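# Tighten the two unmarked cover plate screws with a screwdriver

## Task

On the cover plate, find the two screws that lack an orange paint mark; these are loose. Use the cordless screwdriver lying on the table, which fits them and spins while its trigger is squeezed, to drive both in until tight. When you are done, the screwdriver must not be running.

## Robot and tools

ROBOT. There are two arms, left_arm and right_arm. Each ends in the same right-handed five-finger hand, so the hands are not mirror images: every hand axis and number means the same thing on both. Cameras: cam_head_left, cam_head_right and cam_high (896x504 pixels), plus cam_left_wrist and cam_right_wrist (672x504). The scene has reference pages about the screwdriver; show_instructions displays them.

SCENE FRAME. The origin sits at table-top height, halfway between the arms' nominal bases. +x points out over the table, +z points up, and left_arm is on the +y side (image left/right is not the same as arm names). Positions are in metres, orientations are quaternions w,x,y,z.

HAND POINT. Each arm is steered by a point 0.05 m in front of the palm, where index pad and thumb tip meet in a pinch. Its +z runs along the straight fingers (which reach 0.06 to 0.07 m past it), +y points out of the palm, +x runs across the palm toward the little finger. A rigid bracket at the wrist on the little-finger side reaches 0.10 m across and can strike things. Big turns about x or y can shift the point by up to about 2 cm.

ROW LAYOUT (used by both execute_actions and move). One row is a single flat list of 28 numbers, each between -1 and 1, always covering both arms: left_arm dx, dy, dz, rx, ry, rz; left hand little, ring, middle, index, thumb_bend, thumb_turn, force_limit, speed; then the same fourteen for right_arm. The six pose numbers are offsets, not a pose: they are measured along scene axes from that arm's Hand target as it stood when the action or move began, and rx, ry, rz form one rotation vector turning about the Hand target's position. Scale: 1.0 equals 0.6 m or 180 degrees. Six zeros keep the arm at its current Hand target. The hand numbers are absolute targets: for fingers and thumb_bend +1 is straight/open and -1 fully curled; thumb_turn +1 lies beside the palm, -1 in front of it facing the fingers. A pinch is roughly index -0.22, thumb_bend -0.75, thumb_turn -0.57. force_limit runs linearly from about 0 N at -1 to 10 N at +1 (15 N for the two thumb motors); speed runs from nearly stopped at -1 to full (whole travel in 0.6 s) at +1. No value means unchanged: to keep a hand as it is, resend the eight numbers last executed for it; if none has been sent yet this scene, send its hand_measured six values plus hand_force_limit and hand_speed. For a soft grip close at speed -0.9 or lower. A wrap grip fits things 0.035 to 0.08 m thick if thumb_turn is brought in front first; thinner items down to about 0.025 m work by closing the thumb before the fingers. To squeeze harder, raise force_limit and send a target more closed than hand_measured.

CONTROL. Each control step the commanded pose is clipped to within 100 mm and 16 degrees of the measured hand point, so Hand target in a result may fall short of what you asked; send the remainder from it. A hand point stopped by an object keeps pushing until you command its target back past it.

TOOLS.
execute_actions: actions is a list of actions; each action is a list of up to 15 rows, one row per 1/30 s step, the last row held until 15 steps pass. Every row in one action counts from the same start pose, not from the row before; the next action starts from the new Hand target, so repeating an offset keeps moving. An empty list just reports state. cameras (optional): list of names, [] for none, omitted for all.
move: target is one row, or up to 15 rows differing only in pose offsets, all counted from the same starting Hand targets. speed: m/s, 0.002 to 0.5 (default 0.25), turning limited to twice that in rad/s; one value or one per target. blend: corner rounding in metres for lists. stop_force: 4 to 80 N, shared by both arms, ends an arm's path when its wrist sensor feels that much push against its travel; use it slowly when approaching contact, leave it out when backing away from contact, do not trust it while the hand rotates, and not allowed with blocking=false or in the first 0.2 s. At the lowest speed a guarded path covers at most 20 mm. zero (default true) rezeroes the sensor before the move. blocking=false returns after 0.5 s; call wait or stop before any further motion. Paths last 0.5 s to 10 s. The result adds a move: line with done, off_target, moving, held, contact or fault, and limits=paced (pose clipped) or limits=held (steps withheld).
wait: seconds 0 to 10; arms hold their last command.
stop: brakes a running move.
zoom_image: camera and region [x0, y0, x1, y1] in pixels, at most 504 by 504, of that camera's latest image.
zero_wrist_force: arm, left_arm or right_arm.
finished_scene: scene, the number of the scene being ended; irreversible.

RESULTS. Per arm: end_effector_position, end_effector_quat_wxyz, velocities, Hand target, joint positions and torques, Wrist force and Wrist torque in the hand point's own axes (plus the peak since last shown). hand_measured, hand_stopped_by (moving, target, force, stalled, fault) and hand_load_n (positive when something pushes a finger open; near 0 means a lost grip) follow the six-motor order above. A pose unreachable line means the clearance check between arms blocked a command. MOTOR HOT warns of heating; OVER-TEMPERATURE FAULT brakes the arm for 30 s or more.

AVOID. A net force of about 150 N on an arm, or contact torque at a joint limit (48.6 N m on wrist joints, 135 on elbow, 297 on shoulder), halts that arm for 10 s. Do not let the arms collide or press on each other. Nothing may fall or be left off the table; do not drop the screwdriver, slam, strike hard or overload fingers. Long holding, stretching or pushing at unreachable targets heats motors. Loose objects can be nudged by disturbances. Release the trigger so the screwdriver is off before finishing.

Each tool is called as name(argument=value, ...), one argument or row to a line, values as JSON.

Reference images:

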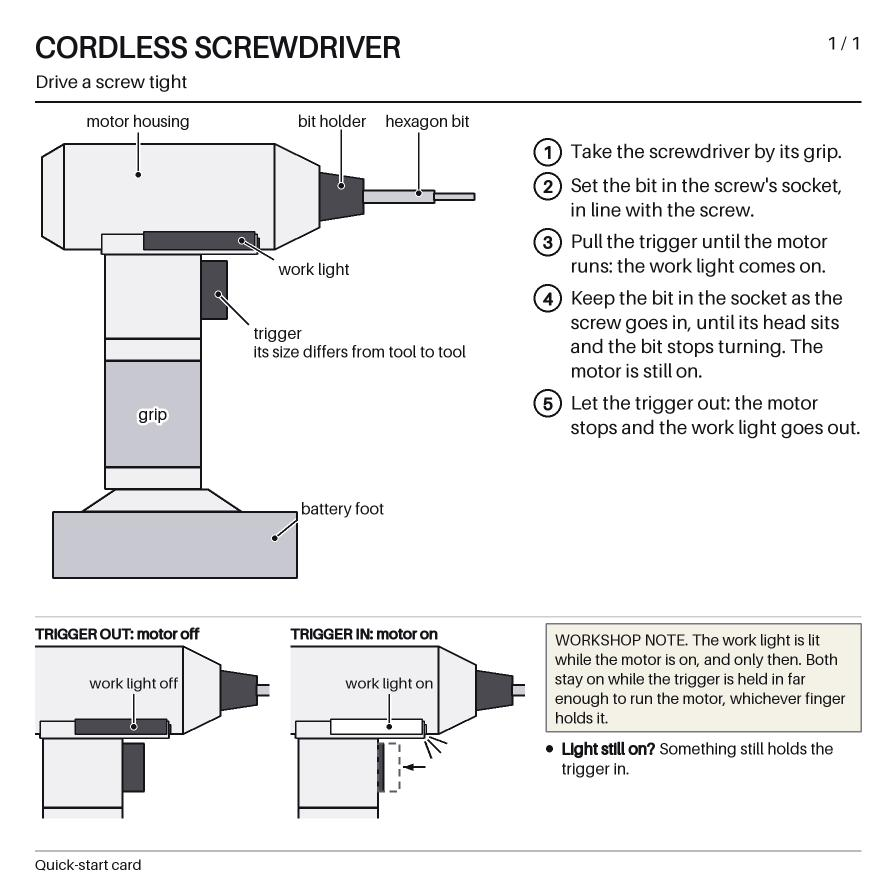

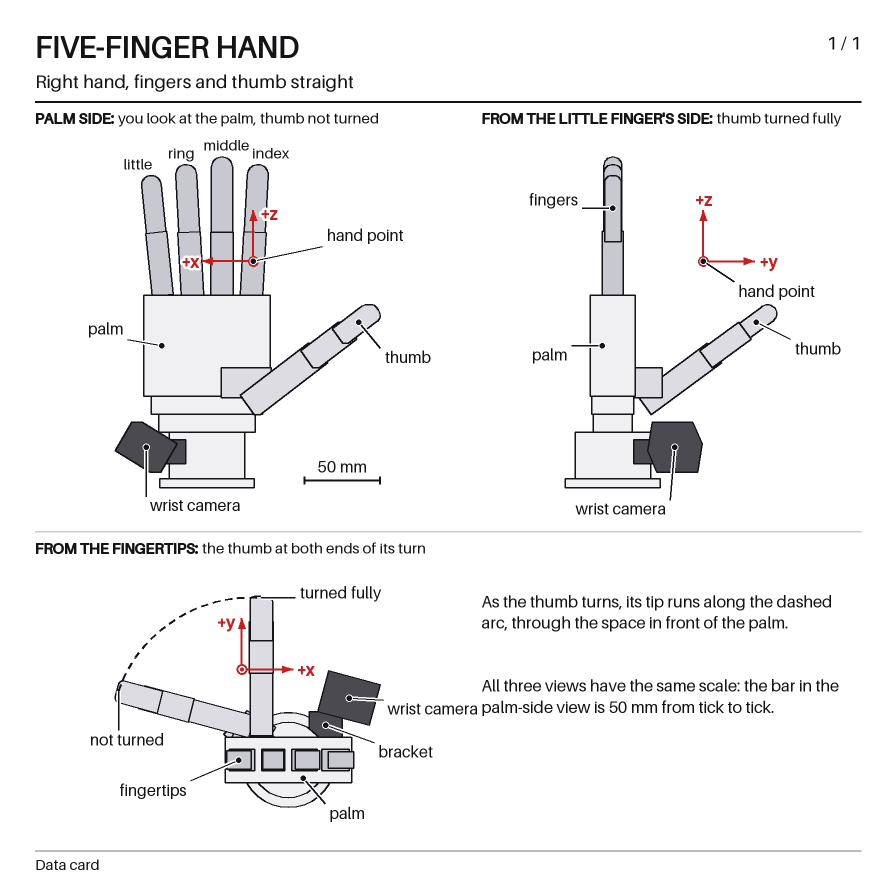

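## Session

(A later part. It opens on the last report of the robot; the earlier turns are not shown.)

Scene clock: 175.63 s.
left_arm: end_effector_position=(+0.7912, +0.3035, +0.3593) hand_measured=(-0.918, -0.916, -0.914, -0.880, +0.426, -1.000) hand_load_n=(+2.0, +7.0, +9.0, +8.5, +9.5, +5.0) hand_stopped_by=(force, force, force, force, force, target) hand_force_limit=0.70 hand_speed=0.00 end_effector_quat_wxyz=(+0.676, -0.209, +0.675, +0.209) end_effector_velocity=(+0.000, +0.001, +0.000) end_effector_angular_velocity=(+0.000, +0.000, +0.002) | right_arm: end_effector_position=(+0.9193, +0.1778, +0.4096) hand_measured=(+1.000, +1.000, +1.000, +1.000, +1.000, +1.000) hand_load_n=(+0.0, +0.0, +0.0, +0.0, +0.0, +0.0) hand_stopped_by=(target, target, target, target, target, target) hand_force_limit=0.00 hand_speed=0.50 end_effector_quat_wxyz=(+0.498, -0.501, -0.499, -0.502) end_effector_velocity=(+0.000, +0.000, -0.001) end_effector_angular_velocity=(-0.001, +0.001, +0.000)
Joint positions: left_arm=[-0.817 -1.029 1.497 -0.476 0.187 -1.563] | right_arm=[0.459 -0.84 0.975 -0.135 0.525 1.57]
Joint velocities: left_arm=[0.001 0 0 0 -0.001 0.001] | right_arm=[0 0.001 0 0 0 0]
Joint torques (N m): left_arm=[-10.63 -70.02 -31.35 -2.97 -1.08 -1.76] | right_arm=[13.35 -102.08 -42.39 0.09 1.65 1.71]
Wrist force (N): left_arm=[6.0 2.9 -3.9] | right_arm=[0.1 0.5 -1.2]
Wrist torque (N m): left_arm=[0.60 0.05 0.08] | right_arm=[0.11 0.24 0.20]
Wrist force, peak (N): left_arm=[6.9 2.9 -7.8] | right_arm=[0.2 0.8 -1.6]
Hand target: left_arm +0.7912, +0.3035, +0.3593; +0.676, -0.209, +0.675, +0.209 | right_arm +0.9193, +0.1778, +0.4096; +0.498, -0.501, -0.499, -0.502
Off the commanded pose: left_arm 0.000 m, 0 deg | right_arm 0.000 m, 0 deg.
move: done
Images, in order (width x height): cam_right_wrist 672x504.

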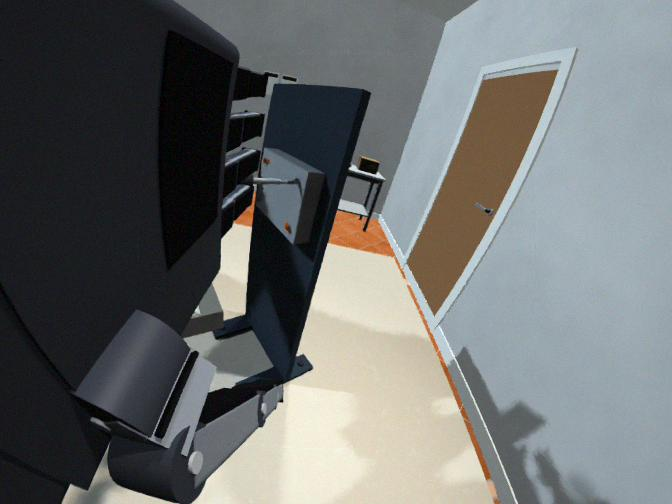

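move(
  target=[
    [0.0002,0.00015,0.0050,0,0,0,-1,-1,-1,-1,-1,-1,0.7,0,0,0,0,0,0,0,1,1,1,1,1,1,0,0.5],
    [0.00059,-0.00039,0.0053,0,0,0,-1,-1,-1,-1,-1,-1,0.7,0,0,0,0,0,0,0,1,1,1,1,1,1,0,0.5],
    [0.00059,-0.00039,0.0026,0,0,0,-1,-1,-1,-1,-1,-1,0.7,0,0,0,0,0,0,0,1,1,1,1,1,1,0,0.5],
    [0.00098,-0.00093,0.0028,0,0,0,-1,-1,-1,-1,-1,-1,0.7,0,0,0,0,0,0,0,1,1,1,1,1,1,0,0.5],
    [0.00098,-0.00093,0.0055,0,0,0,-1,-1,-1,-1,-1,-1,0.7,0,0,0,0,0,0,0,1,1,1,1,1,1,0,0.5],
    [0.00137,-0.00147,0.0058,0,0,0,-1,-1,-1,-1,-1,-1,0.7,0,0,0,0,0,0,0,1,1,1,1,1,1,0,0.5],
    [0.00137,-0.00147,0.0032,0,0,0,-1,-1,-1,-1,-1,-1,0.7,0,0,0,0,0,0,0,1,1,1,1,1,1,0,0.5],
    [-0.00019,0.00069,0.0021,0,0,0,-1,-1,-1,-1,-1,-1,0.7,0,0,0,0,0,0,0,1,1,1,1,1,1,0,0.5],
    [-0.00019,0.00069,0.0047,0,0,0,-1,-1,-1,-1,-1,-1,0.7,0,0,0,0,0,0,0,1,1,1,1,1,1,0,0.5],
    [-0.00058,0.00123,0.0045,0,0,0,-1,-1,-1,-1,-1,-1,0.7,0,0,0,0,0,0,0,1,1,1,1,1,1,0,0.5],
    [-0.00058,0.00123,0.0018,0,0,0,-1,-1,-1,-1,-1,-1,0.7,0,0,0,0,0,0,0,1,1,1,1,1,1,0,0.5],
    [-0.00097,0.00177,0.0015,0,0,0,-1,-1,-1,-1,-1,-1,0.7,0,0,0,0,0,0,0,1,1,1,1,1,1,0,0.5],
    [-0.00097,0.00177,0.0042,0,0,0,-1,-1,-1,-1,-1,-1,0.7,0,0,0,0,0,0,0,1,1,1,1,1,1,0,0.5],
  ],
  speed=0.002,
  stop_force=4,
  cameras=["cam_right_wrist"],
)

zoom_image(
  camera="cam_right_wrist",
  region=[282, 165, 317, 195],
)

Scene clock: 185.20 s.
left_arm: end_effector_position=(+0.7907, +0.3046, +0.3618) hand_measured=(-0.918, -0.916, -0.914, -0.880, +0.426, -1.000) hand_load_n=(+1.5, +6.5, +8.5, +8.5, +9.5, +5.0) hand_stopped_by=(force, force, force, force, force, target) hand_force_limit=0.70 hand_speed=0.00 end_effector_quat_wxyz=(+0.676, -0.209, +0.675, +0.209) end_effector_velocity=(+0.000, +0.000, +0.000) end_effector_angular_velocity=(-0.001, -0.001, -0.001) | right_arm: end_effector_position=(+0.9193, +0.1778, +0.4096) hand_measured=(+1.000, +1.000, +1.000, +1.000, +1.000, +1.000) hand_load_n=(+0.0, +0.0, +0.0, +0.0, +0.0, +0.0) hand_stopped_by=(target, target, target, target, target, target) hand_force_limit=0.00 hand_speed=0.50 end_effector_quat_wxyz=(+0.498, -0.501, -0.499, -0.502) end_effector_velocity=(+0.000, +0.000, +0.000) end_effector_angular_velocity=(-0.001, +0.001, +0.000)
Joint positions: left_arm=[-0.816 -1.032 1.497 -0.473 0.188 -1.563] | right_arm=[0.459 -0.84 0.975 -0.135 0.525 1.57]
Joint velocities: left_arm=[0 0 0 0 0.001 -0.001] | right_arm=[0 0 0 0.002 0 0]
Joint torques (N m): left_arm=[2.18 -98.49 -56.74 0.65 0.81 2.65] | right_arm=[14.33 -103.26 -45.39 -0.4 1.76 1.53]
Wrist force (N): left_arm=[9.1 5.8 -8.6] | right_arm=[0.0 0.1 -1.1]
Wrist torque (N m): left_arm=[0.45 0.20 0.06] | right_arm=[0.05 0.27 0.18]
Wrist force, peak (N): left_arm=[6.4 3.6 -12.5] | right_arm=[-0.1 0.8 -1.6]
Hand target: left_arm +0.7907, +0.3046, +0.3618; +0.676, -0.209, +0.675, +0.209 | right_arm +0.9193, +0.1778, +0.4096; +0.498, -0.501, -0.499, -0.502
Off the commanded pose: left_arm 0.000 m, 0 deg | right_arm 0.000 m, 0 deg.
move: done
Images, in order (width x height): cam_right_wrist 672x504.

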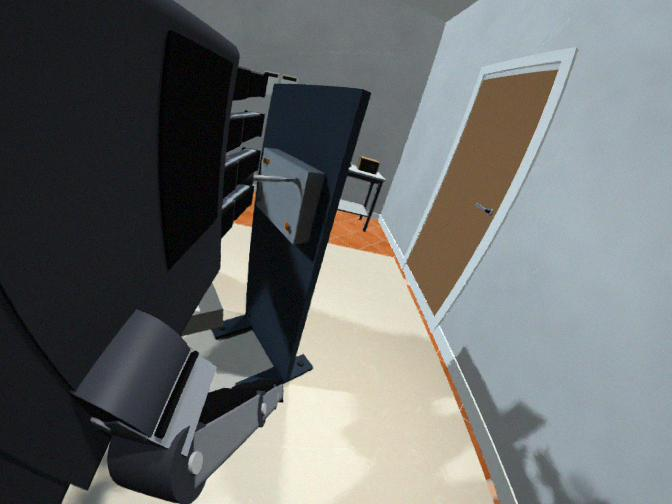

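Scaled by 14.400 from the camera's 672x504 image, which has a finer 960x720 frame.

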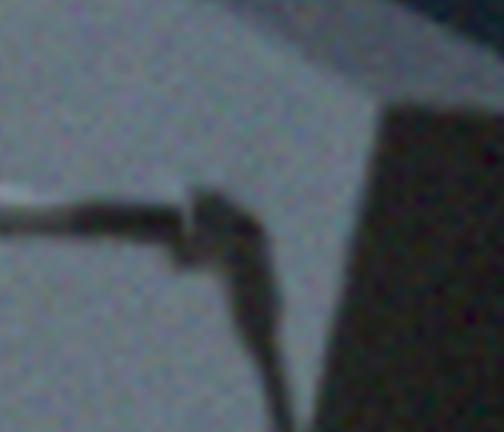

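wait(
  seconds=0.5,
  cameras=["cam_right_wrist"],
)

zoom_image(
  camera="cam_right_wrist",
  region=[230, 145, 314, 208],
)

Scene clock: 186.03 s.
left_arm: end_effector_position=(+0.7907, +0.3046, +0.3618) hand_measured=(-0.918, -0.916, -0.914, -0.880, +0.426, -1.000) hand_load_n=(+1.5, +6.5, +8.5, +9.0, +9.5, +5.0) hand_stopped_by=(force, force, force, force, force, target) hand_force_limit=0.70 hand_speed=0.00 end_effector_quat_wxyz=(+0.676, -0.209, +0.675, +0.209) end_effector_velocity=(+0.000, +0.001, +0.000) end_effector_angular_velocity=(+0.000, +0.000, +0.000) | right_arm: end_effector_position=(+0.9193, +0.1778, +0.4096) hand_measured=(+1.000, +1.000, +1.000, +1.000, +1.000, +1.000) hand_load_n=(+0.0, +0.0, +0.0, +0.5, +0.5, +0.0) hand_stopped_by=(target, target, target, target, target, target) hand_force_limit=0.00 hand_speed=0.50 end_effector_quat_wxyz=(+0.498, -0.501, -0.499, -0.502) end_effector_velocity=(+0.000, +0.000, +0.000) end_effector_angular_velocity=(-0.001, +0.001, +0.000)
Joint positions: left_arm=[-0.816 -1.032 1.497 -0.473 0.188 -1.563] | right_arm=[0.459 -0.84 0.975 -0.135 0.525 1.57]
Joint velocities: left_arm=[0.001 0 0 0 0.001 0.001] | right_arm=[0 0 0 0.001 0 0]
Joint torques (N m): left_arm=[-2.15 -98.66 -54.07 -2.03 -0.28 0.99] | right_arm=[13.83 -103.75 -45.72 -0.3 1.73 1.66]
Wrist force (N): left_arm=[9.0 5.3 -8.6] | right_arm=[0.0 0.3 -1.1]
Wrist torque (N m): left_arm=[0.37 0.24 0.03] | right_arm=[0.08 0.26 0.19]
Wrist force, peak (N): left_arm=[9.4 5.6 -9.2] | right_arm=[-0.1 0.6 -1.7]
Hand target: left_arm +0.7907, +0.3046, +0.3618; +0.676, -0.209, +0.675, +0.209 | right_arm +0.9193, +0.1778, +0.4096; +0.498, -0.501, -0.499, -0.502
Off the commanded pose: left_arm 0.000 m, 0 deg | right_arm 0.000 m, 0 deg.
wait: 0.50 s; at rest from the start
Images, in order (width x height): cam_right_wrist 672x504.

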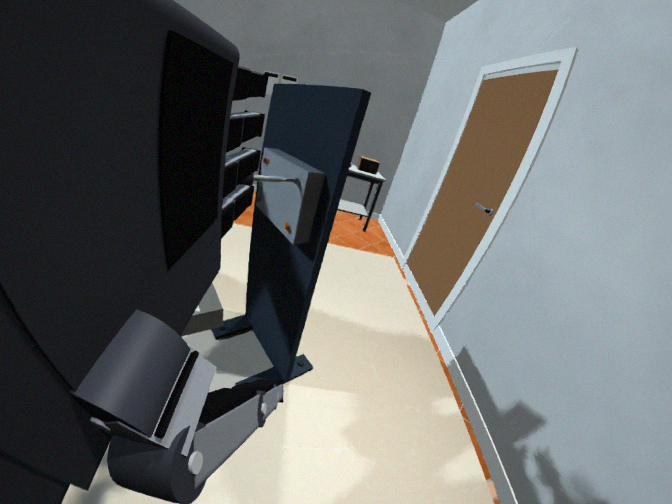

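Scaled by 6.000 from the camera's 672x504 image, which has a finer 960x720 frame.

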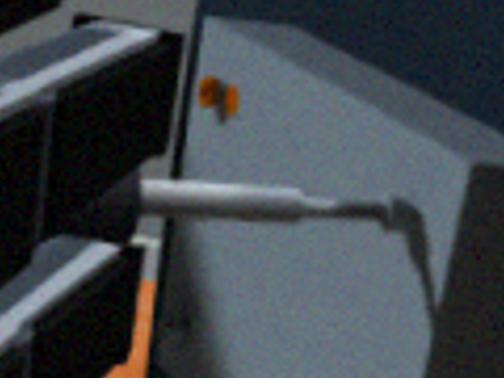

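move(
  target=[-0.00108,0.00149,-0.0018,0,0,0,-1,-1,-1,-1,-1,-1,0.7,0,0,0,0,0,0,0,1,1,1,1,1,1,0,0.5],
  speed=0.004,
  cameras=["cam_right_wrist"],
)

zoom_image(
  camera="cam_right_wrist",
  region=[282, 165, 317, 195],
)

Scene clock: 186.90 s.
left_arm: end_effector_position=(+0.7900, +0.3055, +0.3607) hand_measured=(-0.918, -0.916, -0.914, -0.880, +0.426, -1.000) hand_load_n=(+1.5, +7.0, +9.0, +8.0, +9.0, +5.0) hand_stopped_by=(force, force, force, force, force, target) hand_force_limit=0.70 hand_speed=0.00 end_effector_quat_wxyz=(+0.676, -0.209, +0.675, +0.209) end_effector_velocity=(+0.000, +0.000, +0.000) end_effector_angular_velocity=(+0.001, +0.001, +0.000) | right_arm: end_effector_position=(+0.9193, +0.1778, +0.4096) hand_measured=(+1.000, +1.000, +1.000, +1.000, +1.000, +1.000) hand_load_n=(+0.0, +0.0, +0.0, +0.0, +0.0, +0.0) hand_stopped_by=(target, target, target, target, target, target) hand_force_limit=0.00 hand_speed=0.50 end_effector_quat_wxyz=(+0.498, -0.501, -0.499, -0.502) end_effector_velocity=(+0.000, +0.000, +0.000) end_effector_angular_velocity=(+0.000, +0.000, +0.000)
Joint positions: left_arm=[-0.816 -1.033 1.501 -0.476 0.188 -1.563] | right_arm=[0.459 -0.84 0.975 -0.135 0.525 1.57]
Joint velocities: left_arm=[0 0 0 0 0 0] | right_arm=[0 0 0 -0.001 0 0]
Joint torques (N m): left_arm=[11.66 -96.03 -32.01 -3.75 2.08 -1.75] | right_arm=[14.84 -103.06 -45.37 -0.29 1.75 1.57]
Wrist force (N): left_arm=[4.2 2.0 -3.7] | right_arm=[0.2 0.7 -1.3]
Wrist torque (N m): left_arm=[0.63 -0.17 0.06] | right_arm=[0.15 0.24 0.21]
Wrist force, peak (N): left_arm=[9.3 5.4 -9.3] | right_arm=[0.2 0.7 -1.3]
Hand target: left_arm +0.7900, +0.3055, +0.3607; +0.676, -0.209, +0.675, +0.209 | right_arm +0.9193, +0.1778, +0.4096; +0.498, -0.501, -0.499, -0.502
Off the commanded pose: left_arm 0.000 m, 0 deg | right_arm 0.000 m, 0 deg.
move: done
Images, in order (width x height): cam_right_wrist 672x504.

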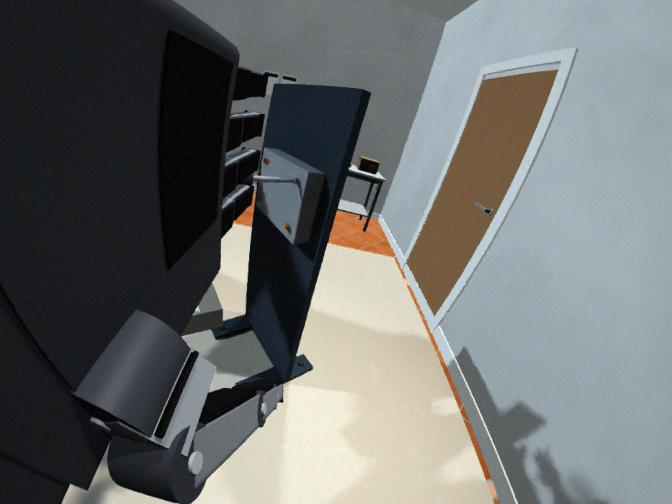

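Scaled by 14.400 from the camera's 672x504 image, which has a finer 960x720 frame.

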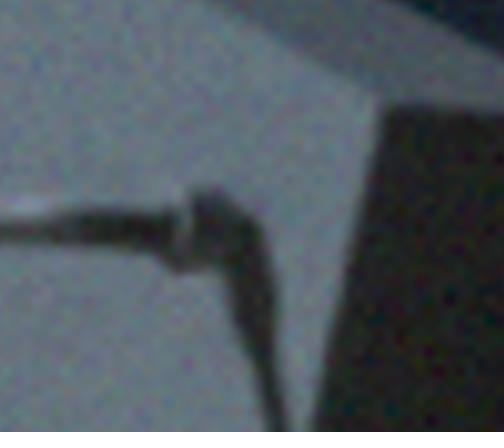

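move(
  target=[0.0039,0.0024,0.0005,0,0,0,-1,-1,-1,-1,-1,-1,0.7,0,0,0,0,0,0,0,1,1,1,1,1,1,0,0.5],
  speed=0.003,
  stop_force=8,
  cameras=["cam_right_wrist"],
)

zoom_image(
  camera="cam_right_wrist",
  region=[282, 165, 317, 195],
)

Scene clock: 188.60 s.
left_arm: end_effector_position=(+0.7924, +0.3069, +0.3610) hand_measured=(-0.918, -0.916, -0.914, -0.880, +0.426, -1.000) hand_load_n=(+1.5, +7.0, +8.5, +8.5, +9.5, +4.5) hand_stopped_by=(force, force, force, force, force, target) hand_force_limit=0.70 hand_speed=0.00 end_effector_quat_wxyz=(+0.676, -0.209, +0.675, +0.209) end_effector_velocity=(+0.000, +0.000, +0.000) end_effector_angular_velocity=(-0.002, -0.001, +0.000) | right_arm: end_effector_position=(+0.9193, +0.1778, +0.4096) hand_measured=(+1.000, +1.000, +1.000, +1.000, +1.000, +1.000) hand_load_n=(+0.0, +0.0, +0.0, +0.0, +0.0, +0.0) hand_stopped_by=(target, target, target, target, target, target) hand_force_limit=0.00 hand_speed=0.50 end_effector_quat_wxyz=(+0.498, -0.501, -0.499, -0.502) end_effector_velocity=(+0.000, +0.000, +0.000) end_effector_angular_velocity=(+0.000, +0.000, +0.000)
Joint positions: left_arm=[-0.813 -1.031 1.497 -0.474 0.191 -1.563] | right_arm=[0.459 -0.84 0.975 -0.135 0.525 1.57]
Joint velocities: left_arm=[0.001 -0.001 0 -0.001 0 -0.001] | right_arm=[0 0 0 0 0 0]
Joint torques (N m): left_arm=[-3.9 -65.05 -49.17 2.13 1.24 -2.92] | right_arm=[13.7 -103.93 -45.73 -0.48 1.63 1.49]
Wrist force (N): left_arm=[5.4 4.1 -3.7] | right_arm=[0.1 0.4 -1.0]
Wrist torque (N m): left_arm=[0.44 0.08 0.00] | right_arm=[0.09 0.25 0.19]
Wrist force, peak (N): left_arm=[6.0 4.4 -6.1] | right_arm=[-0.1 0.9 -1.5]
Hand target: left_arm +0.7924, +0.3069, +0.3610; +0.676, -0.209, +0.675, +0.209 | right_arm +0.9193, +0.1778, +0.4096; +0.498, -0.501, -0.499, -0.502
Off the commanded pose: left_arm 0.000 m, 0 deg | right_arm 0.000 m, 0 deg.
move: done
Images, in order (width x height): cam_right_wrist 672x504.

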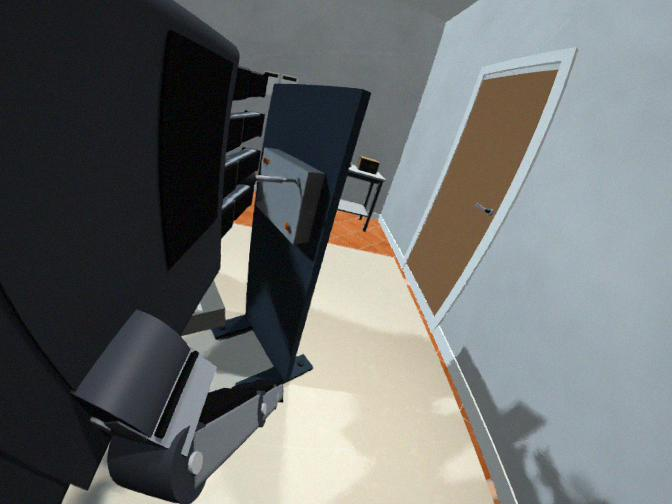

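Scaled by 14.400 from the camera's 672x504 image, which has a finer 960x720 frame.

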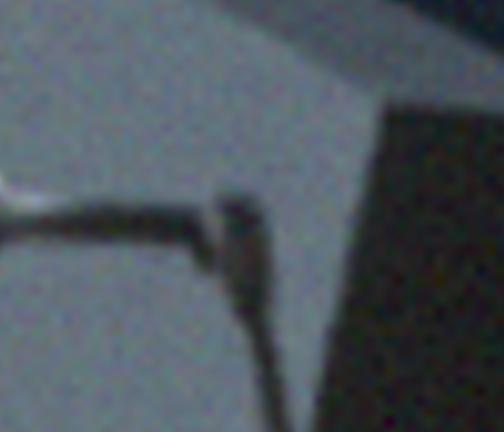

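move(
  target=[0.0046,0.0046,0.0,0,0,0,-1,-1,-1,-1,-1,-1,0.7,0,0,0,0,0,0,0,1,1,1,1,1,1,0,0.5],
  speed=0.003,
  stop_force=8,
  cameras=["cam_right_wrist"],
)

zoom_image(
  camera="cam_right_wrist",
  region=[282, 165, 317, 195],
)

Scene clock: 189.73 s.
left_arm: end_effector_position=(+0.7926, +0.3071, +0.3610) hand_measured=(-0.918, -0.916, -0.914, -0.880, +0.426, -1.000) hand_load_n=(+1.5, +7.0, +8.0, +8.5, +10.0, +3.5) hand_stopped_by=(force, force, force, force, force, target) hand_force_limit=0.70 hand_speed=0.00 end_effector_quat_wxyz=(+0.676, -0.209, +0.675, +0.209) end_effector_velocity=(+0.000, +0.000, +0.000) end_effector_angular_velocity=(-0.001, -0.001, +0.000) | right_arm: end_effector_position=(+0.9193, +0.1778, +0.4096) hand_measured=(+1.000, +1.000, +1.000, +1.000, +1.000, +1.000) hand_load_n=(+0.0, +0.0, +0.0, +0.0, +0.0, +0.0) hand_stopped_by=(target, target, target, target, target, target) hand_force_limit=0.00 hand_speed=0.50 end_effector_quat_wxyz=(+0.498, -0.501, -0.499, -0.502) end_effector_velocity=(+0.000, +0.000, +0.000) end_effector_angular_velocity=(+0.000, +0.001, +0.000)
Joint positions: left_arm=[-0.813 -1.031 1.497 -0.474 0.191 -1.563] | right_arm=[0.459 -0.84 0.975 -0.135 0.525 1.57]
Joint velocities: left_arm=[-0.001 0 0 0 0 0] | right_arm=[0 0 0 0 0 0]
Joint torques (N m): left_arm=[4.29 -88.97 -39.65 -1.64 -0.12 -1.31] | right_arm=[13.23 -103.95 -46.68 -0.48 1.6 1.63]
Wrist force (N): left_arm=[6.5 4.9 -8.5] | right_arm=[-0.1 0.4 -1.3]
Wrist torque (N m): left_arm=[0.34 0.11 -0.06] | right_arm=[0.11 0.29 0.19]
Wrist force, peak (N): left_arm=[8.1 3.8 -15.6] | right_arm=[-0.5 0.6 -1.5]
Hand target: left_arm +0.7926, +0.3071, +0.3610; +0.676, -0.209, +0.675, +0.209 | right_arm +0.9193, +0.1778, +0.4096; +0.498, -0.501, -0.499, -0.502
Off the commanded pose: left_arm 0.004 m, 0 deg | right_arm 0.000 m, 0 deg.
move: contact (left_arm)
Images, in order (width x height): cam_right_wrist 672x504.

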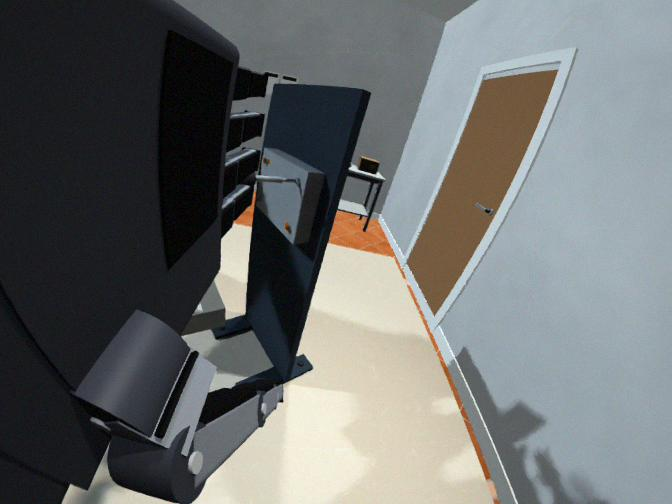

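Scaled by 14.400 from the camera's 672x504 image, which has a finer 960x720 frame.

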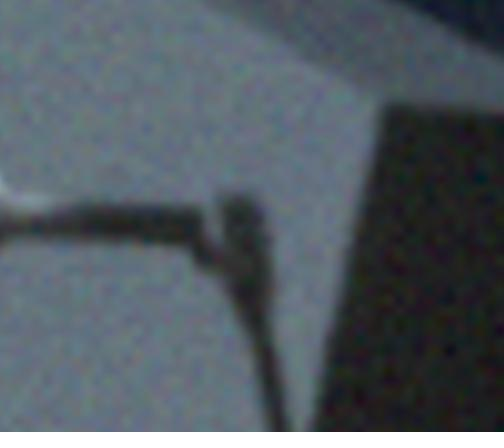

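wait(
  seconds=1,
  cameras=["cam_right_wrist"],
)

zoom_image(
  camera="cam_right_wrist",
  region=[240, 145, 324, 208],
)

Scene clock: 190.90 s.
left_arm: end_effector_position=(+0.7925, +0.3071, +0.3610) hand_measured=(-0.918, -0.916, -0.914, -0.880, +0.426, -1.000) hand_load_n=(+1.5, +6.5, +8.0, +8.0, +10.0, +3.5) hand_stopped_by=(force, force, force, force, force, target) hand_force_limit=0.70 hand_speed=0.00 end_effector_quat_wxyz=(+0.676, -0.209, +0.675, +0.209) end_effector_velocity=(+0.000, -0.001, +0.000) end_effector_angular_velocity=(-0.001, -0.001, -0.001) | right_arm: end_effector_position=(+0.9193, +0.1778, +0.4096) hand_measured=(+1.000, +1.000, +1.000, +1.000, +1.000, +1.000) hand_load_n=(+0.0, +0.0, +0.0, +0.0, +0.0, +0.0) hand_stopped_by=(target, target, target, target, target, target) hand_force_limit=0.00 hand_speed=0.50 end_effector_quat_wxyz=(+0.498, -0.501, -0.499, -0.502) end_effector_velocity=(+0.000, +0.000, -0.001) end_effector_angular_velocity=(-0.001, +0.002, +0.000)
Joint positions: left_arm=[-0.813 -1.031 1.497 -0.474 0.191 -1.563] | right_arm=[0.459 -0.84 0.975 -0.135 0.525 1.57]
Joint velocities: left_arm=[-0.001 0 0 0 0.001 -0.001] | right_arm=[0 0 0 0.002 0 0]
Joint torques (N m): left_arm=[-1.12 -92.35 -37.53 -3.91 0.18 1.22] | right_arm=[14.27 -105.22 -46.57 -0.57 1.58 1.5]
Wrist force (N): left_arm=[6.5 5.0 -7.4] | right_arm=[-0.3 0.4 -0.9]
Wrist torque (N m): left_arm=[0.33 0.11 -0.05] | right_arm=[0.08 0.30 0.18]
Wrist force, peak (N): left_arm=[7.9 5.4 -12.2] | right_arm=[-0.2 0.8 -1.5]
Hand target: left_arm +0.7926, +0.3071, +0.3610; +0.676, -0.209, +0.675, +0.209 | right_arm +0.9193, +0.1778, +0.4096; +0.498, -0.501, -0.499, -0.502
Off the commanded pose: left_arm 0.004 m, 0 deg | right_arm 0.000 m, 0 deg.
wait: 1.00 s; at rest from the start
Images, in order (width x height): cam_right_wrist 672x504.

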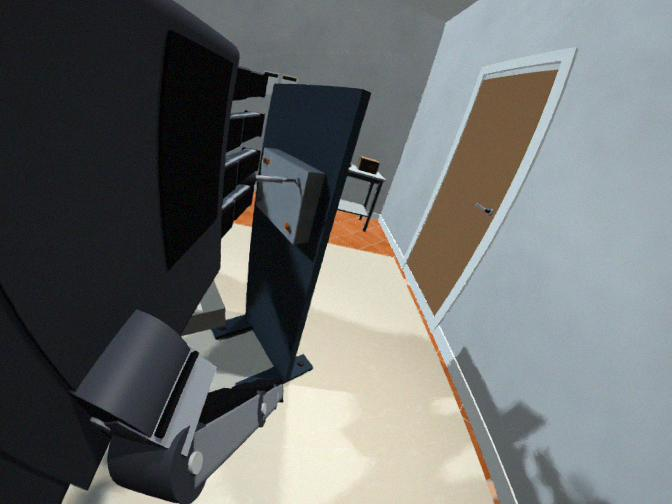

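Scaled by 6.000 from the camera's 672x504 image, which has a finer 960x720 frame.

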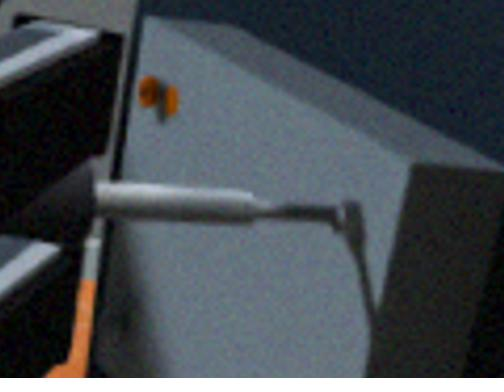

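wait(
  seconds=1.5,
  cameras=[],
)

wait(
  seconds=0.3,
  cameras=["cam_right_wrist"],
)

zoom_image(
  camera="cam_right_wrist",
  region=[282, 165, 317, 195],
)

Scene clock: 192.63 s.
left_arm: end_effector_position=(+0.7925, +0.3071, +0.3610) hand_measured=(-0.918, -0.916, -0.914, -0.880, +0.426, -1.000) hand_load_n=(+2.0, +6.5, +8.0, +8.0, +10.0, +3.5) hand_stopped_by=(force, force, force, force, force, target) hand_force_limit=0.70 hand_speed=0.00 end_effector_quat_wxyz=(+0.676, -0.209, +0.675, +0.209) end_effector_velocity=(+0.000, +0.000, +0.000) end_effector_angular_velocity=(+0.000, +0.000, +0.000) | right_arm: end_effector_position=(+0.9193, +0.1778, +0.4096) hand_measured=(+1.000, +1.000, +1.000, +1.000, +1.000, +1.000) hand_load_n=(+0.0, +0.0, +0.0, +0.0, +0.0, +0.0) hand_stopped_by=(target, target, target, target, target, target) hand_force_limit=0.00 hand_speed=0.50 end_effector_quat_wxyz=(+0.498, -0.501, -0.499, -0.502) end_effector_velocity=(+0.000, +0.000, +0.000) end_effector_angular_velocity=(+0.000, +0.000, +0.000)
Joint positions: left_arm=[-0.813 -1.031 1.497 -0.474 0.191 -1.563] | right_arm=[0.459 -0.84 0.975 -0.135 0.525 1.57]
Joint velocities: left_arm=[0 0 0 0 0 0] | right_arm=[0 0 0 -0.001 0 0]
Joint torques (N m): left_arm=[1.77 -91.68 -43.01 -3.05 0.56 3.05] | right_arm=[14.24 -105.02 -46.3 -0.79 1.73 1.49]
Wrist force (N): left_arm=[7.9 5.4 -10.8] | right_arm=[-0.3 0.4 -1.3]
Wrist torque (N m): left_arm=[0.52 -0.01 0.03] | right_arm=[0.11 0.31 0.17]
Wrist force, peak (N): left_arm=[8.1 5.5 -12.2] | right_arm=[-0.3 0.8 -1.4]
Hand target: left_arm +0.7926, +0.3071, +0.3610; +0.676, -0.209, +0.675, +0.209 | right_arm +0.9193, +0.1778, +0.4096; +0.498, -0.501, -0.499, -0.502
Off the commanded pose: left_arm 0.004 m, 0 deg | right_arm 0.000 m, 0 deg.
wait: 1.50 s; at rest from the start
No camera images: "cameras" was empty.

Scene clock: 192.93 s.
left_arm: end_effector_position=(+0.7925, +0.3071, +0.3610) hand_measured=(-0.918, -0.916, -0.914, -0.880, +0.426, -1.000) hand_load_n=(+1.5, +6.5, +8.5, +8.0, +10.0, +3.5) hand_stopped_by=(force, force, force, force, force, target) hand_force_limit=0.70 hand_speed=0.00 end_effector_quat_wxyz=(+0.676, -0.209, +0.675, +0.209) end_effector_velocity=(+0.000, +0.000, +0.001) end_effector_angular_velocity=(+0.001, +0.000, +0.000) | right_arm: end_effector_position=(+0.9193, +0.1778, +0.4096) hand_measured=(+1.000, +1.000, +1.000, +1.000, +1.000, +1.000) hand_load_n=(+0.0, +0.0, +0.0, +0.0, +0.0, +0.0) hand_stopped_by=(target, target, target, target, target, target) hand_force_limit=0.00 hand_speed=0.50 end_effector_quat_wxyz=(+0.498, -0.501, -0.499, -0.502) end_effector_velocity=(+0.000, +0.000, +0.003) end_effector_angular_velocity=(+0.002, -0.003, +0.000)
Joint positions: left_arm=[-0.813 -1.031 1.497 -0.474 0.191 -1.563] | right_arm=[0.459 -0.84 0.975 -0.135 0.525 1.57]
Joint velocities: left_arm=[0 -0.001 0 0 0 0.001] | right_arm=[0 -0.002 0 -0.001 0 0]
Joint torques (N m): left_arm=[6.34 -89.79 -42.28 -2.94 0.83 3.2] | right_arm=[14.2 -104.94 -46.78 -0.7 1.78 1.53]
Wrist force (N): left_arm=[7.5 5.7 -10.4] | right_arm=[-0.2 0.4 -1.0]
Wrist torque (N m): left_arm=[0.55 0.03 0.02] | right_arm=[0.10 0.29 0.18]
Wrist force, peak (N): left_arm=[8.0 5.0 -12.3] | right_arm=[-0.4 0.6 -1.4]
Hand target: left_arm +0.7926, +0.3071, +0.3610; +0.676, -0.209, +0.675, +0.209 | right_arm +0.9193, +0.1778, +0.4096; +0.498, -0.501, -0.499, -0.502
Off the commanded pose: left_arm 0.004 m, 0 deg | right_arm 0.000 m, 0 deg.
wait: 0.30 s; at rest by 0.17 s
Images, in order (width x height): cam_right_wrist 672x504.

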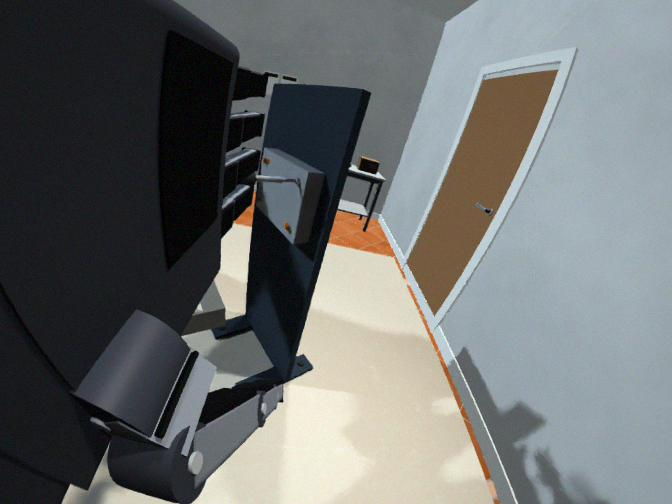

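Scaled by 14.400 from the camera's 672x504 image, which has a finer 960x720 frame.

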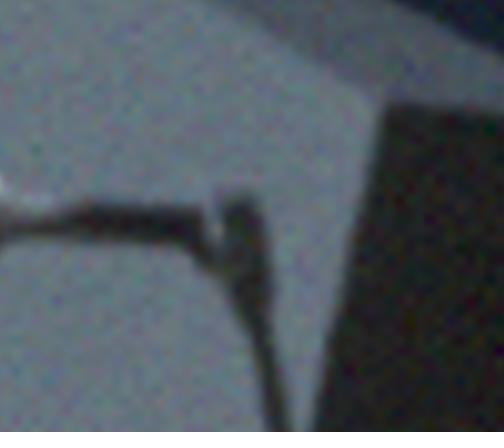

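move(
  target=[-0.00088,0.00121,-0.0009,0,0,0,-1,-1,-1,-1,-1,-1,0.7,0,0,0,0,0,0,0,1,1,1,1,1,1,0,0.5],
  speed=0.004,
  cameras=["cam_right_wrist"],
)

zoom_image(
  camera="cam_right_wrist",
  region=[282, 165, 317, 195],
)

wait(
  seconds=0.5,
  cameras=[],
)

Scene clock: 193.97 s.
left_arm: end_effector_position=(+0.7920, +0.3078, +0.3605) hand_measured=(-0.918, -0.916, -0.914, -0.880, +0.426, -1.000) hand_load_n=(+2.0, +7.5, +8.0, +7.5, +10.5, +3.0) hand_stopped_by=(force, force, force, force, force, target) hand_force_limit=0.70 hand_speed=0.00 end_effector_quat_wxyz=(+0.676, -0.209, +0.675, +0.209) end_effector_velocity=(+0.000, +0.001, +0.001) end_effector_angular_velocity=(-0.002, -0.002, +0.000) | right_arm: end_effector_position=(+0.9193, +0.1778, +0.4096) hand_measured=(+1.000, +1.000, +1.000, +1.000, +1.000, +1.000) hand_load_n=(+0.0, +0.0, +0.0, +0.0, -0.5, +0.0) hand_stopped_by=(target, target, target, target, target, target) hand_force_limit=0.00 hand_speed=0.50 end_effector_quat_wxyz=(+0.498, -0.501, -0.499, -0.502) end_effector_velocity=(+0.000, +0.000, -0.001) end_effector_angular_velocity=(-0.001, +0.002, +0.000)
Joint positions: left_arm=[-0.812 -1.032 1.5 -0.476 0.192 -1.563] | right_arm=[0.459 -0.84 0.975 -0.135 0.525 1.57]
Joint velocities: left_arm=[0 -0.001 0 0 0 -0.002] | right_arm=[0 0 0 0.001 0 0]
Joint torques (N m): left_arm=[12.25 -94.46 -30.27 -3.73 1.83 1.59] | right_arm=[13.46 -104.4 -46.67 -0.72 1.57 1.51]
Wrist force (N): left_arm=[3.0 1.0 -4.6] | right_arm=[-0.4 0.4 -1.2]
Wrist torque (N m): left_arm=[0.80 -0.25 0.06] | right_arm=[0.09 0.33 0.17]
Wrist force, peak (N): left_arm=[8.1 5.0 -12.2] | right_arm=[0.1 0.7 -1.6]
Hand target: left_arm +0.7920, +0.3079, +0.3605; +0.676, -0.209, +0.675, +0.209 | right_arm +0.9193, +0.1778, +0.4096; +0.498, -0.501, -0.499, -0.502
Off the commanded pose: left_arm 0.000 m, 0 deg | right_arm 0.000 m, 0 deg.
move: done
Images, in order (width x height): cam_right_wrist 672x504.

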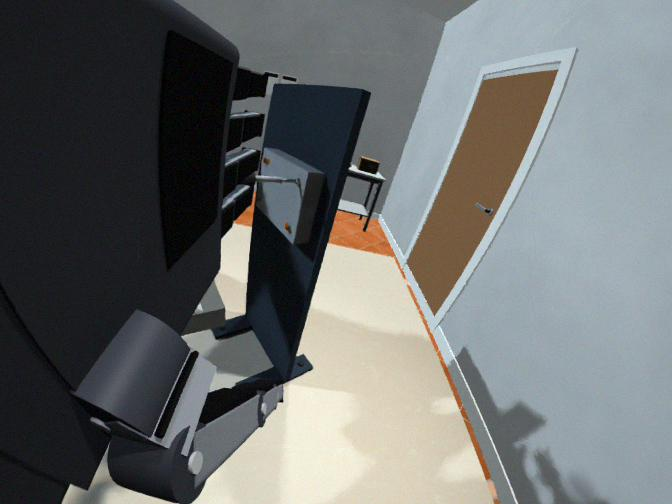

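Scaled by 14.400 from the camera's 672x504 image, which has a finer 960x720 frame.

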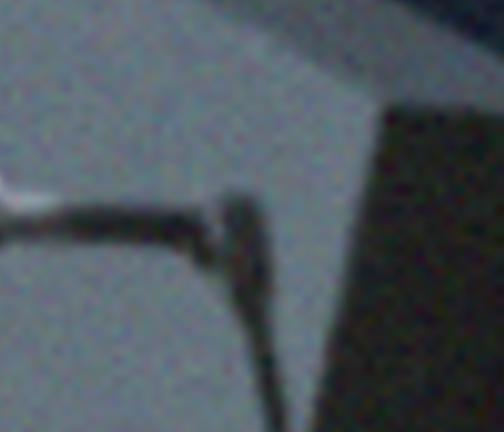

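Scene clock: 194.47 s.
left_arm: end_effector_position=(+0.7920, +0.3079, +0.3605) hand_measured=(-0.918, -0.916, -0.914, -0.880, +0.426, -1.000) hand_load_n=(+2.0, +7.0, +8.5, +8.0, +10.5, +3.0) hand_stopped_by=(force, force, force, force, force, target) hand_force_limit=0.70 hand_speed=0.00 end_effector_quat_wxyz=(+0.676, -0.209, +0.675, +0.209) end_effector_velocity=(+0.000, +0.001, +0.001) end_effector_angular_velocity=(-0.001, -0.001, +0.001) | right_arm: end_effector_position=(+0.9193, +0.1778, +0.4096) hand_measured=(+1.000, +1.000, +1.000, +1.000, +1.000, +1.000) hand_load_n=(+0.0, +0.0, +0.0, +0.0, +0.0, +0.0) hand_stopped_by=(target, target, target, target, target, target) hand_force_limit=0.00 hand_speed=0.50 end_effector_quat_wxyz=(+0.498, -0.501, -0.499, -0.502) end_effector_velocity=(-0.001, +0.000, +0.003) end_effector_angular_velocity=(+0.001, -0.001, +0.000)
Joint positions: left_arm=[-0.812 -1.032 1.5 -0.476 0.192 -1.563] | right_arm=[0.459 -0.84 0.975 -0.135 0.525 1.57]
Joint velocities: left_arm=[0 -0.001 0 0 -0.001 0] | right_arm=[0 -0.002 0 0.001 0 0]
Joint torques (N m): left_arm=[9.89 -93.04 -34.17 -1.95 0.52 1.74] | right_arm=[14.41 -105.83 -46.68 -0.84 1.72 1.7]
Wrist force (N): left_arm=[2.9 1.3 -4.9] | right_arm=[-0.1 0.7 -1.1]
Wrist torque (N m): left_arm=[0.83 -0.26 0.06] | right_arm=[0.15 0.27 0.20]
Wrist force, peak (N): left_arm=[2.9 1.3 -4.9] | right_arm=[0.1 0.9 -1.2]
Hand target: left_arm +0.7920, +0.3079, +0.3605; +0.676, -0.209, +0.675, +0.209 | right_arm +0.9193, +0.1778, +0.4096; +0.498, -0.501, -0.499, -0.502
Off the commanded pose: left_arm 0.000 m, 0 deg | right_arm 0.000 m, 0 deg.
wait: 0.50 s; at rest by 0.17 s
No camera images: "cameras" was empty.

move(
  target=[0.0040,0.0030,0.0005,0,0,0,-1,-1,-1,-1,-1,-1,0.7,0,0,0,0,0,0,0,1,1,1,1,1,1,0,0.5],
  speed=0.002,
  stop_force=8,
  cameras=["cam_right_wrist"],
)

wait(
  seconds=1,
  cameras=["cam_right_wrist"],
)

zoom_image(
  camera="cam_right_wrist",
  region=[282, 165, 317, 195],
)

Scene clock: 195.57 s.
left_arm: end_effector_position=(+0.7926, +0.3083, +0.3606) hand_measured=(-0.918, -0.916, -0.914, -0.880, +0.428, -1.000) hand_load_n=(+1.5, +6.5, +8.0, +7.5, +10.5, +2.5) hand_stopped_by=(force, force, force, force, force, target) hand_force_limit=0.70 hand_speed=0.00 end_effector_quat_wxyz=(+0.676, -0.209, +0.675, +0.209) end_effector_velocity=(+0.000, +0.000, +0.000) end_effector_angular_velocity=(+0.000, +0.000, +0.000) | right_arm: end_effector_position=(+0.9193, +0.1778, +0.4096) hand_measured=(+1.000, +1.000, +1.000, +1.000, +1.000, +1.000) hand_load_n=(+0.0, +0.0, +0.0, +0.0, +0.0, +0.0) hand_stopped_by=(target, target, target, target, target, target) hand_force_limit=0.00 hand_speed=0.50 end_effector_quat_wxyz=(+0.498, -0.501, -0.499, -0.502) end_effector_velocity=(+0.000, +0.000, +0.000) end_effector_angular_velocity=(+0.000, +0.000, +0.000)
Joint positions: left_arm=[-0.811 -1.032 1.499 -0.476 0.192 -1.563] | right_arm=[0.459 -0.84 0.975 -0.135 0.525 1.57]
Joint velocities: left_arm=[0 0 0 0 0 0] | right_arm=[0 0 0 0 0 0]
Joint torques (N m): left_arm=[1.43 -84.41 -39.99 -0.59 -0.12 1.73] | right_arm=[13.58 -105.61 -46.53 -0.73 1.65 1.58]
Wrist force (N): left_arm=[7.5 3.2 -17.5] | right_arm=[-0.2 0.7 -1.3]
Wrist torque (N m): left_arm=[1.07 -0.22 -0.76] | right_arm=[0.15 0.30 0.19]
Wrist force, peak (N): left_arm=[7.5 3.2 -17.5] | right_arm=[-0.4 0.6 -1.5]
Hand target: left_arm +0.7925, +0.3083, +0.3606; +0.676, -0.209, +0.675, +0.209 | right_arm +0.9193, +0.1778, +0.4096; +0.498, -0.501, -0.499, -0.502
Off the commanded pose: left_arm 0.002 m, 0 deg | right_arm 0.000 m, 0 deg.
move: contact (left_arm)
Images, in order (width x height): cam_right_wrist 672x504.

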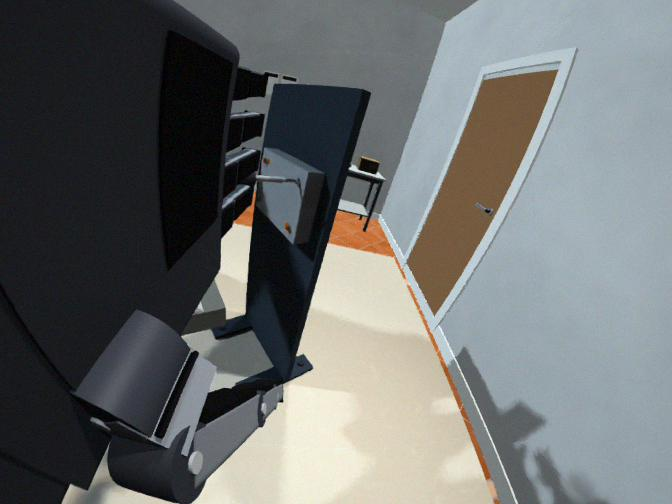

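Scene clock: 196.57 s.
left_arm: end_effector_position=(+0.7925, +0.3083, +0.3606) hand_measured=(-0.918, -0.916, -0.914, -0.880, +0.428, -1.000) hand_load_n=(+1.5, +6.5, +8.0, +7.5, +11.0, +3.0) hand_stopped_by=(force, force, force, force, force, target) hand_force_limit=0.70 hand_speed=0.00 end_effector_quat_wxyz=(+0.676, -0.209, +0.675, +0.209) end_effector_velocity=(+0.000, +0.000, +0.000) end_effector_angular_velocity=(-0.001, -0.001, +0.000) | right_arm: end_effector_position=(+0.9193, +0.1778, +0.4096) hand_measured=(+1.000, +1.000, +1.000, +1.000, +1.000, +1.000) hand_load_n=(+0.0, +0.0, +0.0, +0.0, +0.0, +0.5) hand_stopped_by=(target, target, target, target, target, target) hand_force_limit=0.00 hand_speed=0.50 end_effector_quat_wxyz=(+0.498, -0.501, -0.499, -0.502) end_effector_velocity=(+0.000, +0.000, +0.001) end_effector_angular_velocity=(+0.001, -0.001, +0.000)
Joint positions: left_arm=[-0.812 -1.032 1.499 -0.476 0.192 -1.563] | right_arm=[0.459 -0.84 0.975 -0.135 0.525 1.57]
Joint velocities: left_arm=[0 0 0 0 0 -0.001] | right_arm=[0 -0.001 0 0 0 0]
Joint torques (N m): left_arm=[-5.53 -95.35 -31.23 -2.91 -0.29 0.85] | right_arm=[12.83 -106.14 -46.1 -0.96 1.61 1.54]
Wrist force (N): left_arm=[6.4 2.8 -14.8] | right_arm=[-0.2 0.5 -1.1]
Wrist torque (N m): left_arm=[0.91 -0.28 -0.80] | right_arm=[0.11 0.30 0.18]
Wrist force, peak (N): left_arm=[7.9 3.1 -17.3] | right_arm=[-0.8 0.9 -1.1]
Hand target: left_arm +0.7925, +0.3083, +0.3606; +0.676, -0.209, +0.675, +0.209 | right_arm +0.9193, +0.1778, +0.4096; +0.498, -0.501, -0.499, -0.502
Off the commanded pose: left_arm 0.002 m, 0 deg | right_arm 0.000 m, 0 deg.
wait: 1.00 s; at rest by 0.17 s
Images, in order (width x height): cam_right_wrist 672x504.

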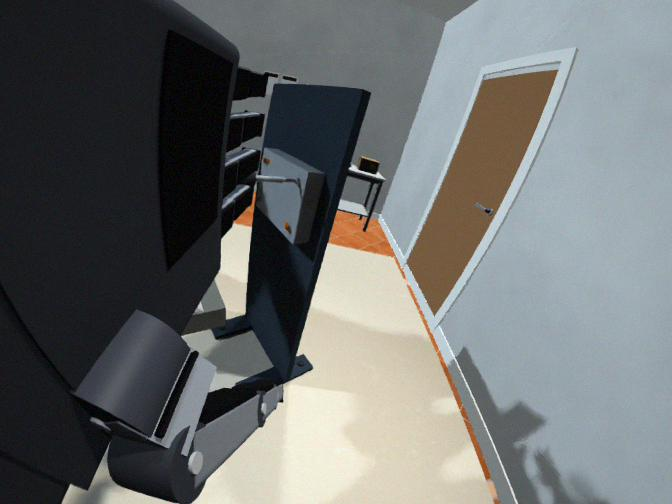

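Scaled by 14.400 from the camera's 672x504 image, which has a finer 960x720 frame.

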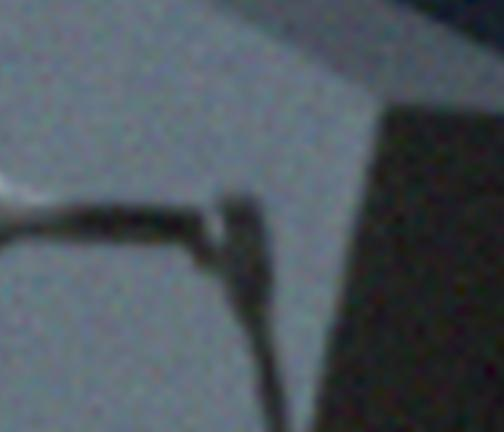

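move(
  target=[0,0,0,0,0,0,-1,-1,-1,1,-1,-1,0.7,0.5,0,0,0,0,0,0,1,1,1,1,1,1,0,0.5],
  cameras=[],
)

move(
  target=[-0.054,-0.0392,0,0,0,0,-1,-1,-1,1,-1,-1,0.7,0.5,0,0,0,0,0,0,1,1,1,1,1,1,0,0.5],
  speed=0.05,
  cameras=["cam_right_wrist","cam_left_wrist"],
)

zoom_image(
  camera="cam_right_wrist",
  region=[240, 145, 324, 208],
)

zoom_image(
  camera="cam_right_wrist",
  region=[282, 165, 317, 195],
)

Scene clock: 197.83 s.
left_arm: end_effector_position=(+0.7925, +0.3083, +0.3606) hand_measured=(-0.918, -0.916, -0.914, +1.000, +0.428, -1.000) hand_load_n=(+2.0, +7.0, +9.0, +0.0, +10.5, +4.0) hand_stopped_by=(force, force, force, target, force, target) hand_force_limit=0.70 hand_speed=0.50 end_effector_quat_wxyz=(+0.676, -0.209, +0.675, +0.209) end_effector_velocity=(+0.000, +0.000, +0.000) end_effector_angular_velocity=(+0.000, +0.000, -0.001) | right_arm: end_effector_position=(+0.9193, +0.1778, +0.4096) hand_measured=(+1.000, +1.000, +1.000, +1.000, +1.000, +1.000) hand_load_n=(+0.0, +0.0, +0.0, +0.0, +0.0, +0.0) hand_stopped_by=(target, target, target, target, target, target) hand_force_limit=0.00 hand_speed=0.50 end_effector_quat_wxyz=(+0.498, -0.501, -0.499, -0.502) end_effector_velocity=(+0.000, +0.000, +0.001) end_effector_angular_velocity=(+0.000, +0.000, +0.000)
Joint positions: left_arm=[-0.812 -1.032 1.499 -0.476 0.192 -1.563] | right_arm=[0.459 -0.84 0.975 -0.135 0.525 1.57]
Joint velocities: left_arm=[0 0 0 0 0.001 0] | right_arm=[0 -0.001 0 0 0 0]
Joint torques (N m): left_arm=[-3.06 -100.17 -31.27 -2.49 -1.05 0.83] | right_arm=[13.29 -106.25 -46.86 -0.73 1.64 1.46]
Wrist force (N): left_arm=[5.2 1.2 -1.2] | right_arm=[-0.1 0.6 -0.8]
Wrist torque (N m): left_arm=[0.68 -0.02 0.14] | right_arm=[0.11 0.26 0.20]
Wrist force, peak (N): left_arm=[6.1 3.2 -15.0] | right_arm=[0.3 0.5 -1.6]
Hand target: left_arm +0.7925, +0.3083, +0.3606; +0.676, -0.209, +0.675, +0.209 | right_arm +0.9193, +0.1778, +0.4096; +0.498, -0.501, -0.499, -0.502
Off the commanded pose: left_arm 0.000 m, 0 deg | right_arm 0.000 m, 0 deg.
move: done
No camera images: "cameras" was empty.

Scene clock: 198.90 s.
left_arm: end_effector_position=(+0.7599, +0.2848, +0.3606) hand_measured=(-0.918, -0.916, -0.914, +1.000, +0.428, -1.000) hand_load_n=(+1.5, +7.0, +10.0, +0.0, +9.5, +4.5) hand_stopped_by=(force, force, force, target, force, target) hand_force_limit=0.70 hand_speed=0.50 end_effector_quat_wxyz=(+0.676, -0.209, +0.675, +0.209) end_effector_velocity=(+0.002, +0.003, +0.000) end_effector_angular_velocity=(+0.001, +0.000, +0.001) | right_arm: end_effector_position=(+0.9193, +0.1778, +0.4096) hand_measured=(+1.000, +1.000, +1.000, +1.000, +1.000, +1.000) hand_load_n=(+0.0, +0.0, +0.0, +0.0, +0.0, +0.0) hand_stopped_by=(target, target, target, target, target, target) hand_force_limit=0.00 hand_speed=0.50 end_effector_quat_wxyz=(+0.498, -0.501, -0.499, -0.502) end_effector_velocity=(+0.000, +0.000, +0.001) end_effector_angular_velocity=(+0.001, -0.001, +0.000)
Joint positions: left_arm=[-0.86 -1.053 1.533 -0.491 0.144 -1.561] | right_arm=[0.459 -0.84 0.975 -0.135 0.525 1.57]
Joint velocities: left_arm=[0.005 0 0 -0.001 0.004 0.002] | right_arm=[0 -0.001 0 0 0 0]
Joint torques (N m): left_arm=[7.47 -69.58 -49.12 -3.98 1.66 3.7] | right_arm=[13.48 -106.27 -46.24 -1.07 1.58 1.56]
Wrist force (N): left_arm=[5.1 2.5 -0.6] | right_arm=[0.0 0.5 -1.1]
Wrist torque (N m): left_arm=[0.44 0.19 0.03] | right_arm=[0.10 0.27 0.19]
Wrist force, peak (N): left_arm=[5.6 2.9 -1.1] | right_arm=[0.1 0.9 -1.4]
Hand target: left_arm +0.7601, +0.2848, +0.3606; +0.676, -0.209, +0.675, +0.209 | right_arm +0.9193, +0.1778, +0.4096; +0.498, -0.501, -0.499, -0.502
Off the commanded pose: left_arm 0.000 m, 0 deg | right_arm 0.000 m, 0 deg.
move: done
Images, in order (width x height): cam_left_wrist 672x504, cam_right_wrist 672x504.

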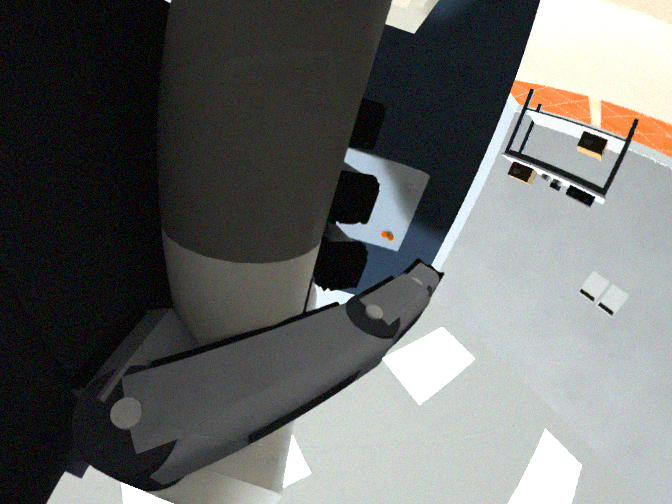

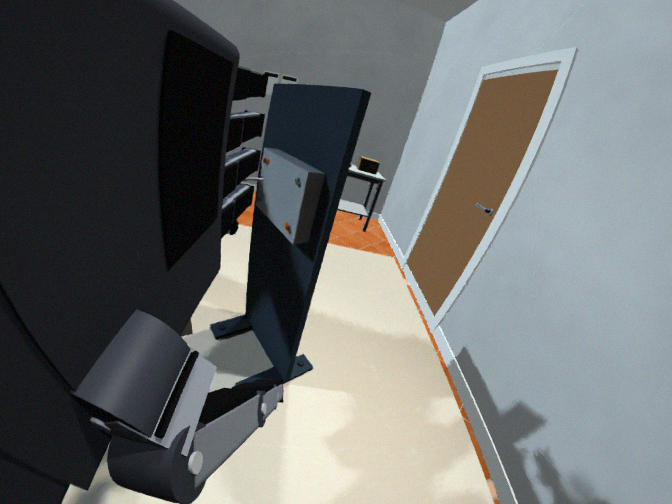

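Scaled by 6.000 from the camera's 672x504 image, which has a finer 960x720 frame.

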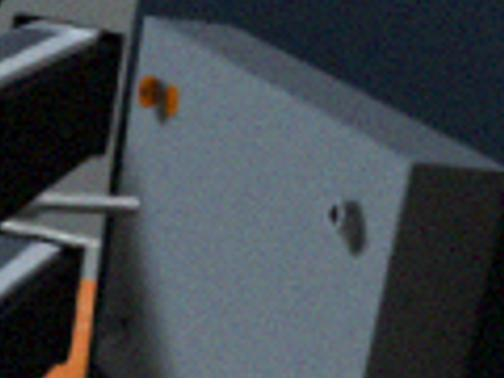

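Scaled by 14.400 from the camera's 672x504 image, which has a finer 960x720 frame.

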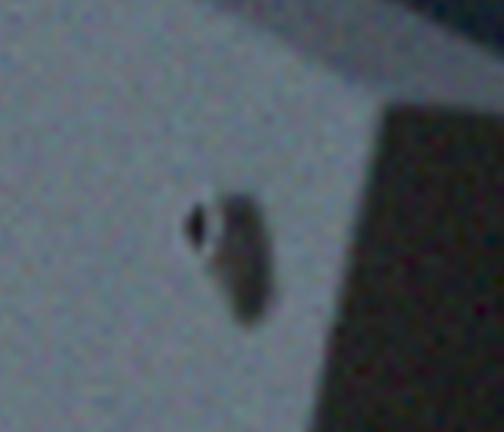

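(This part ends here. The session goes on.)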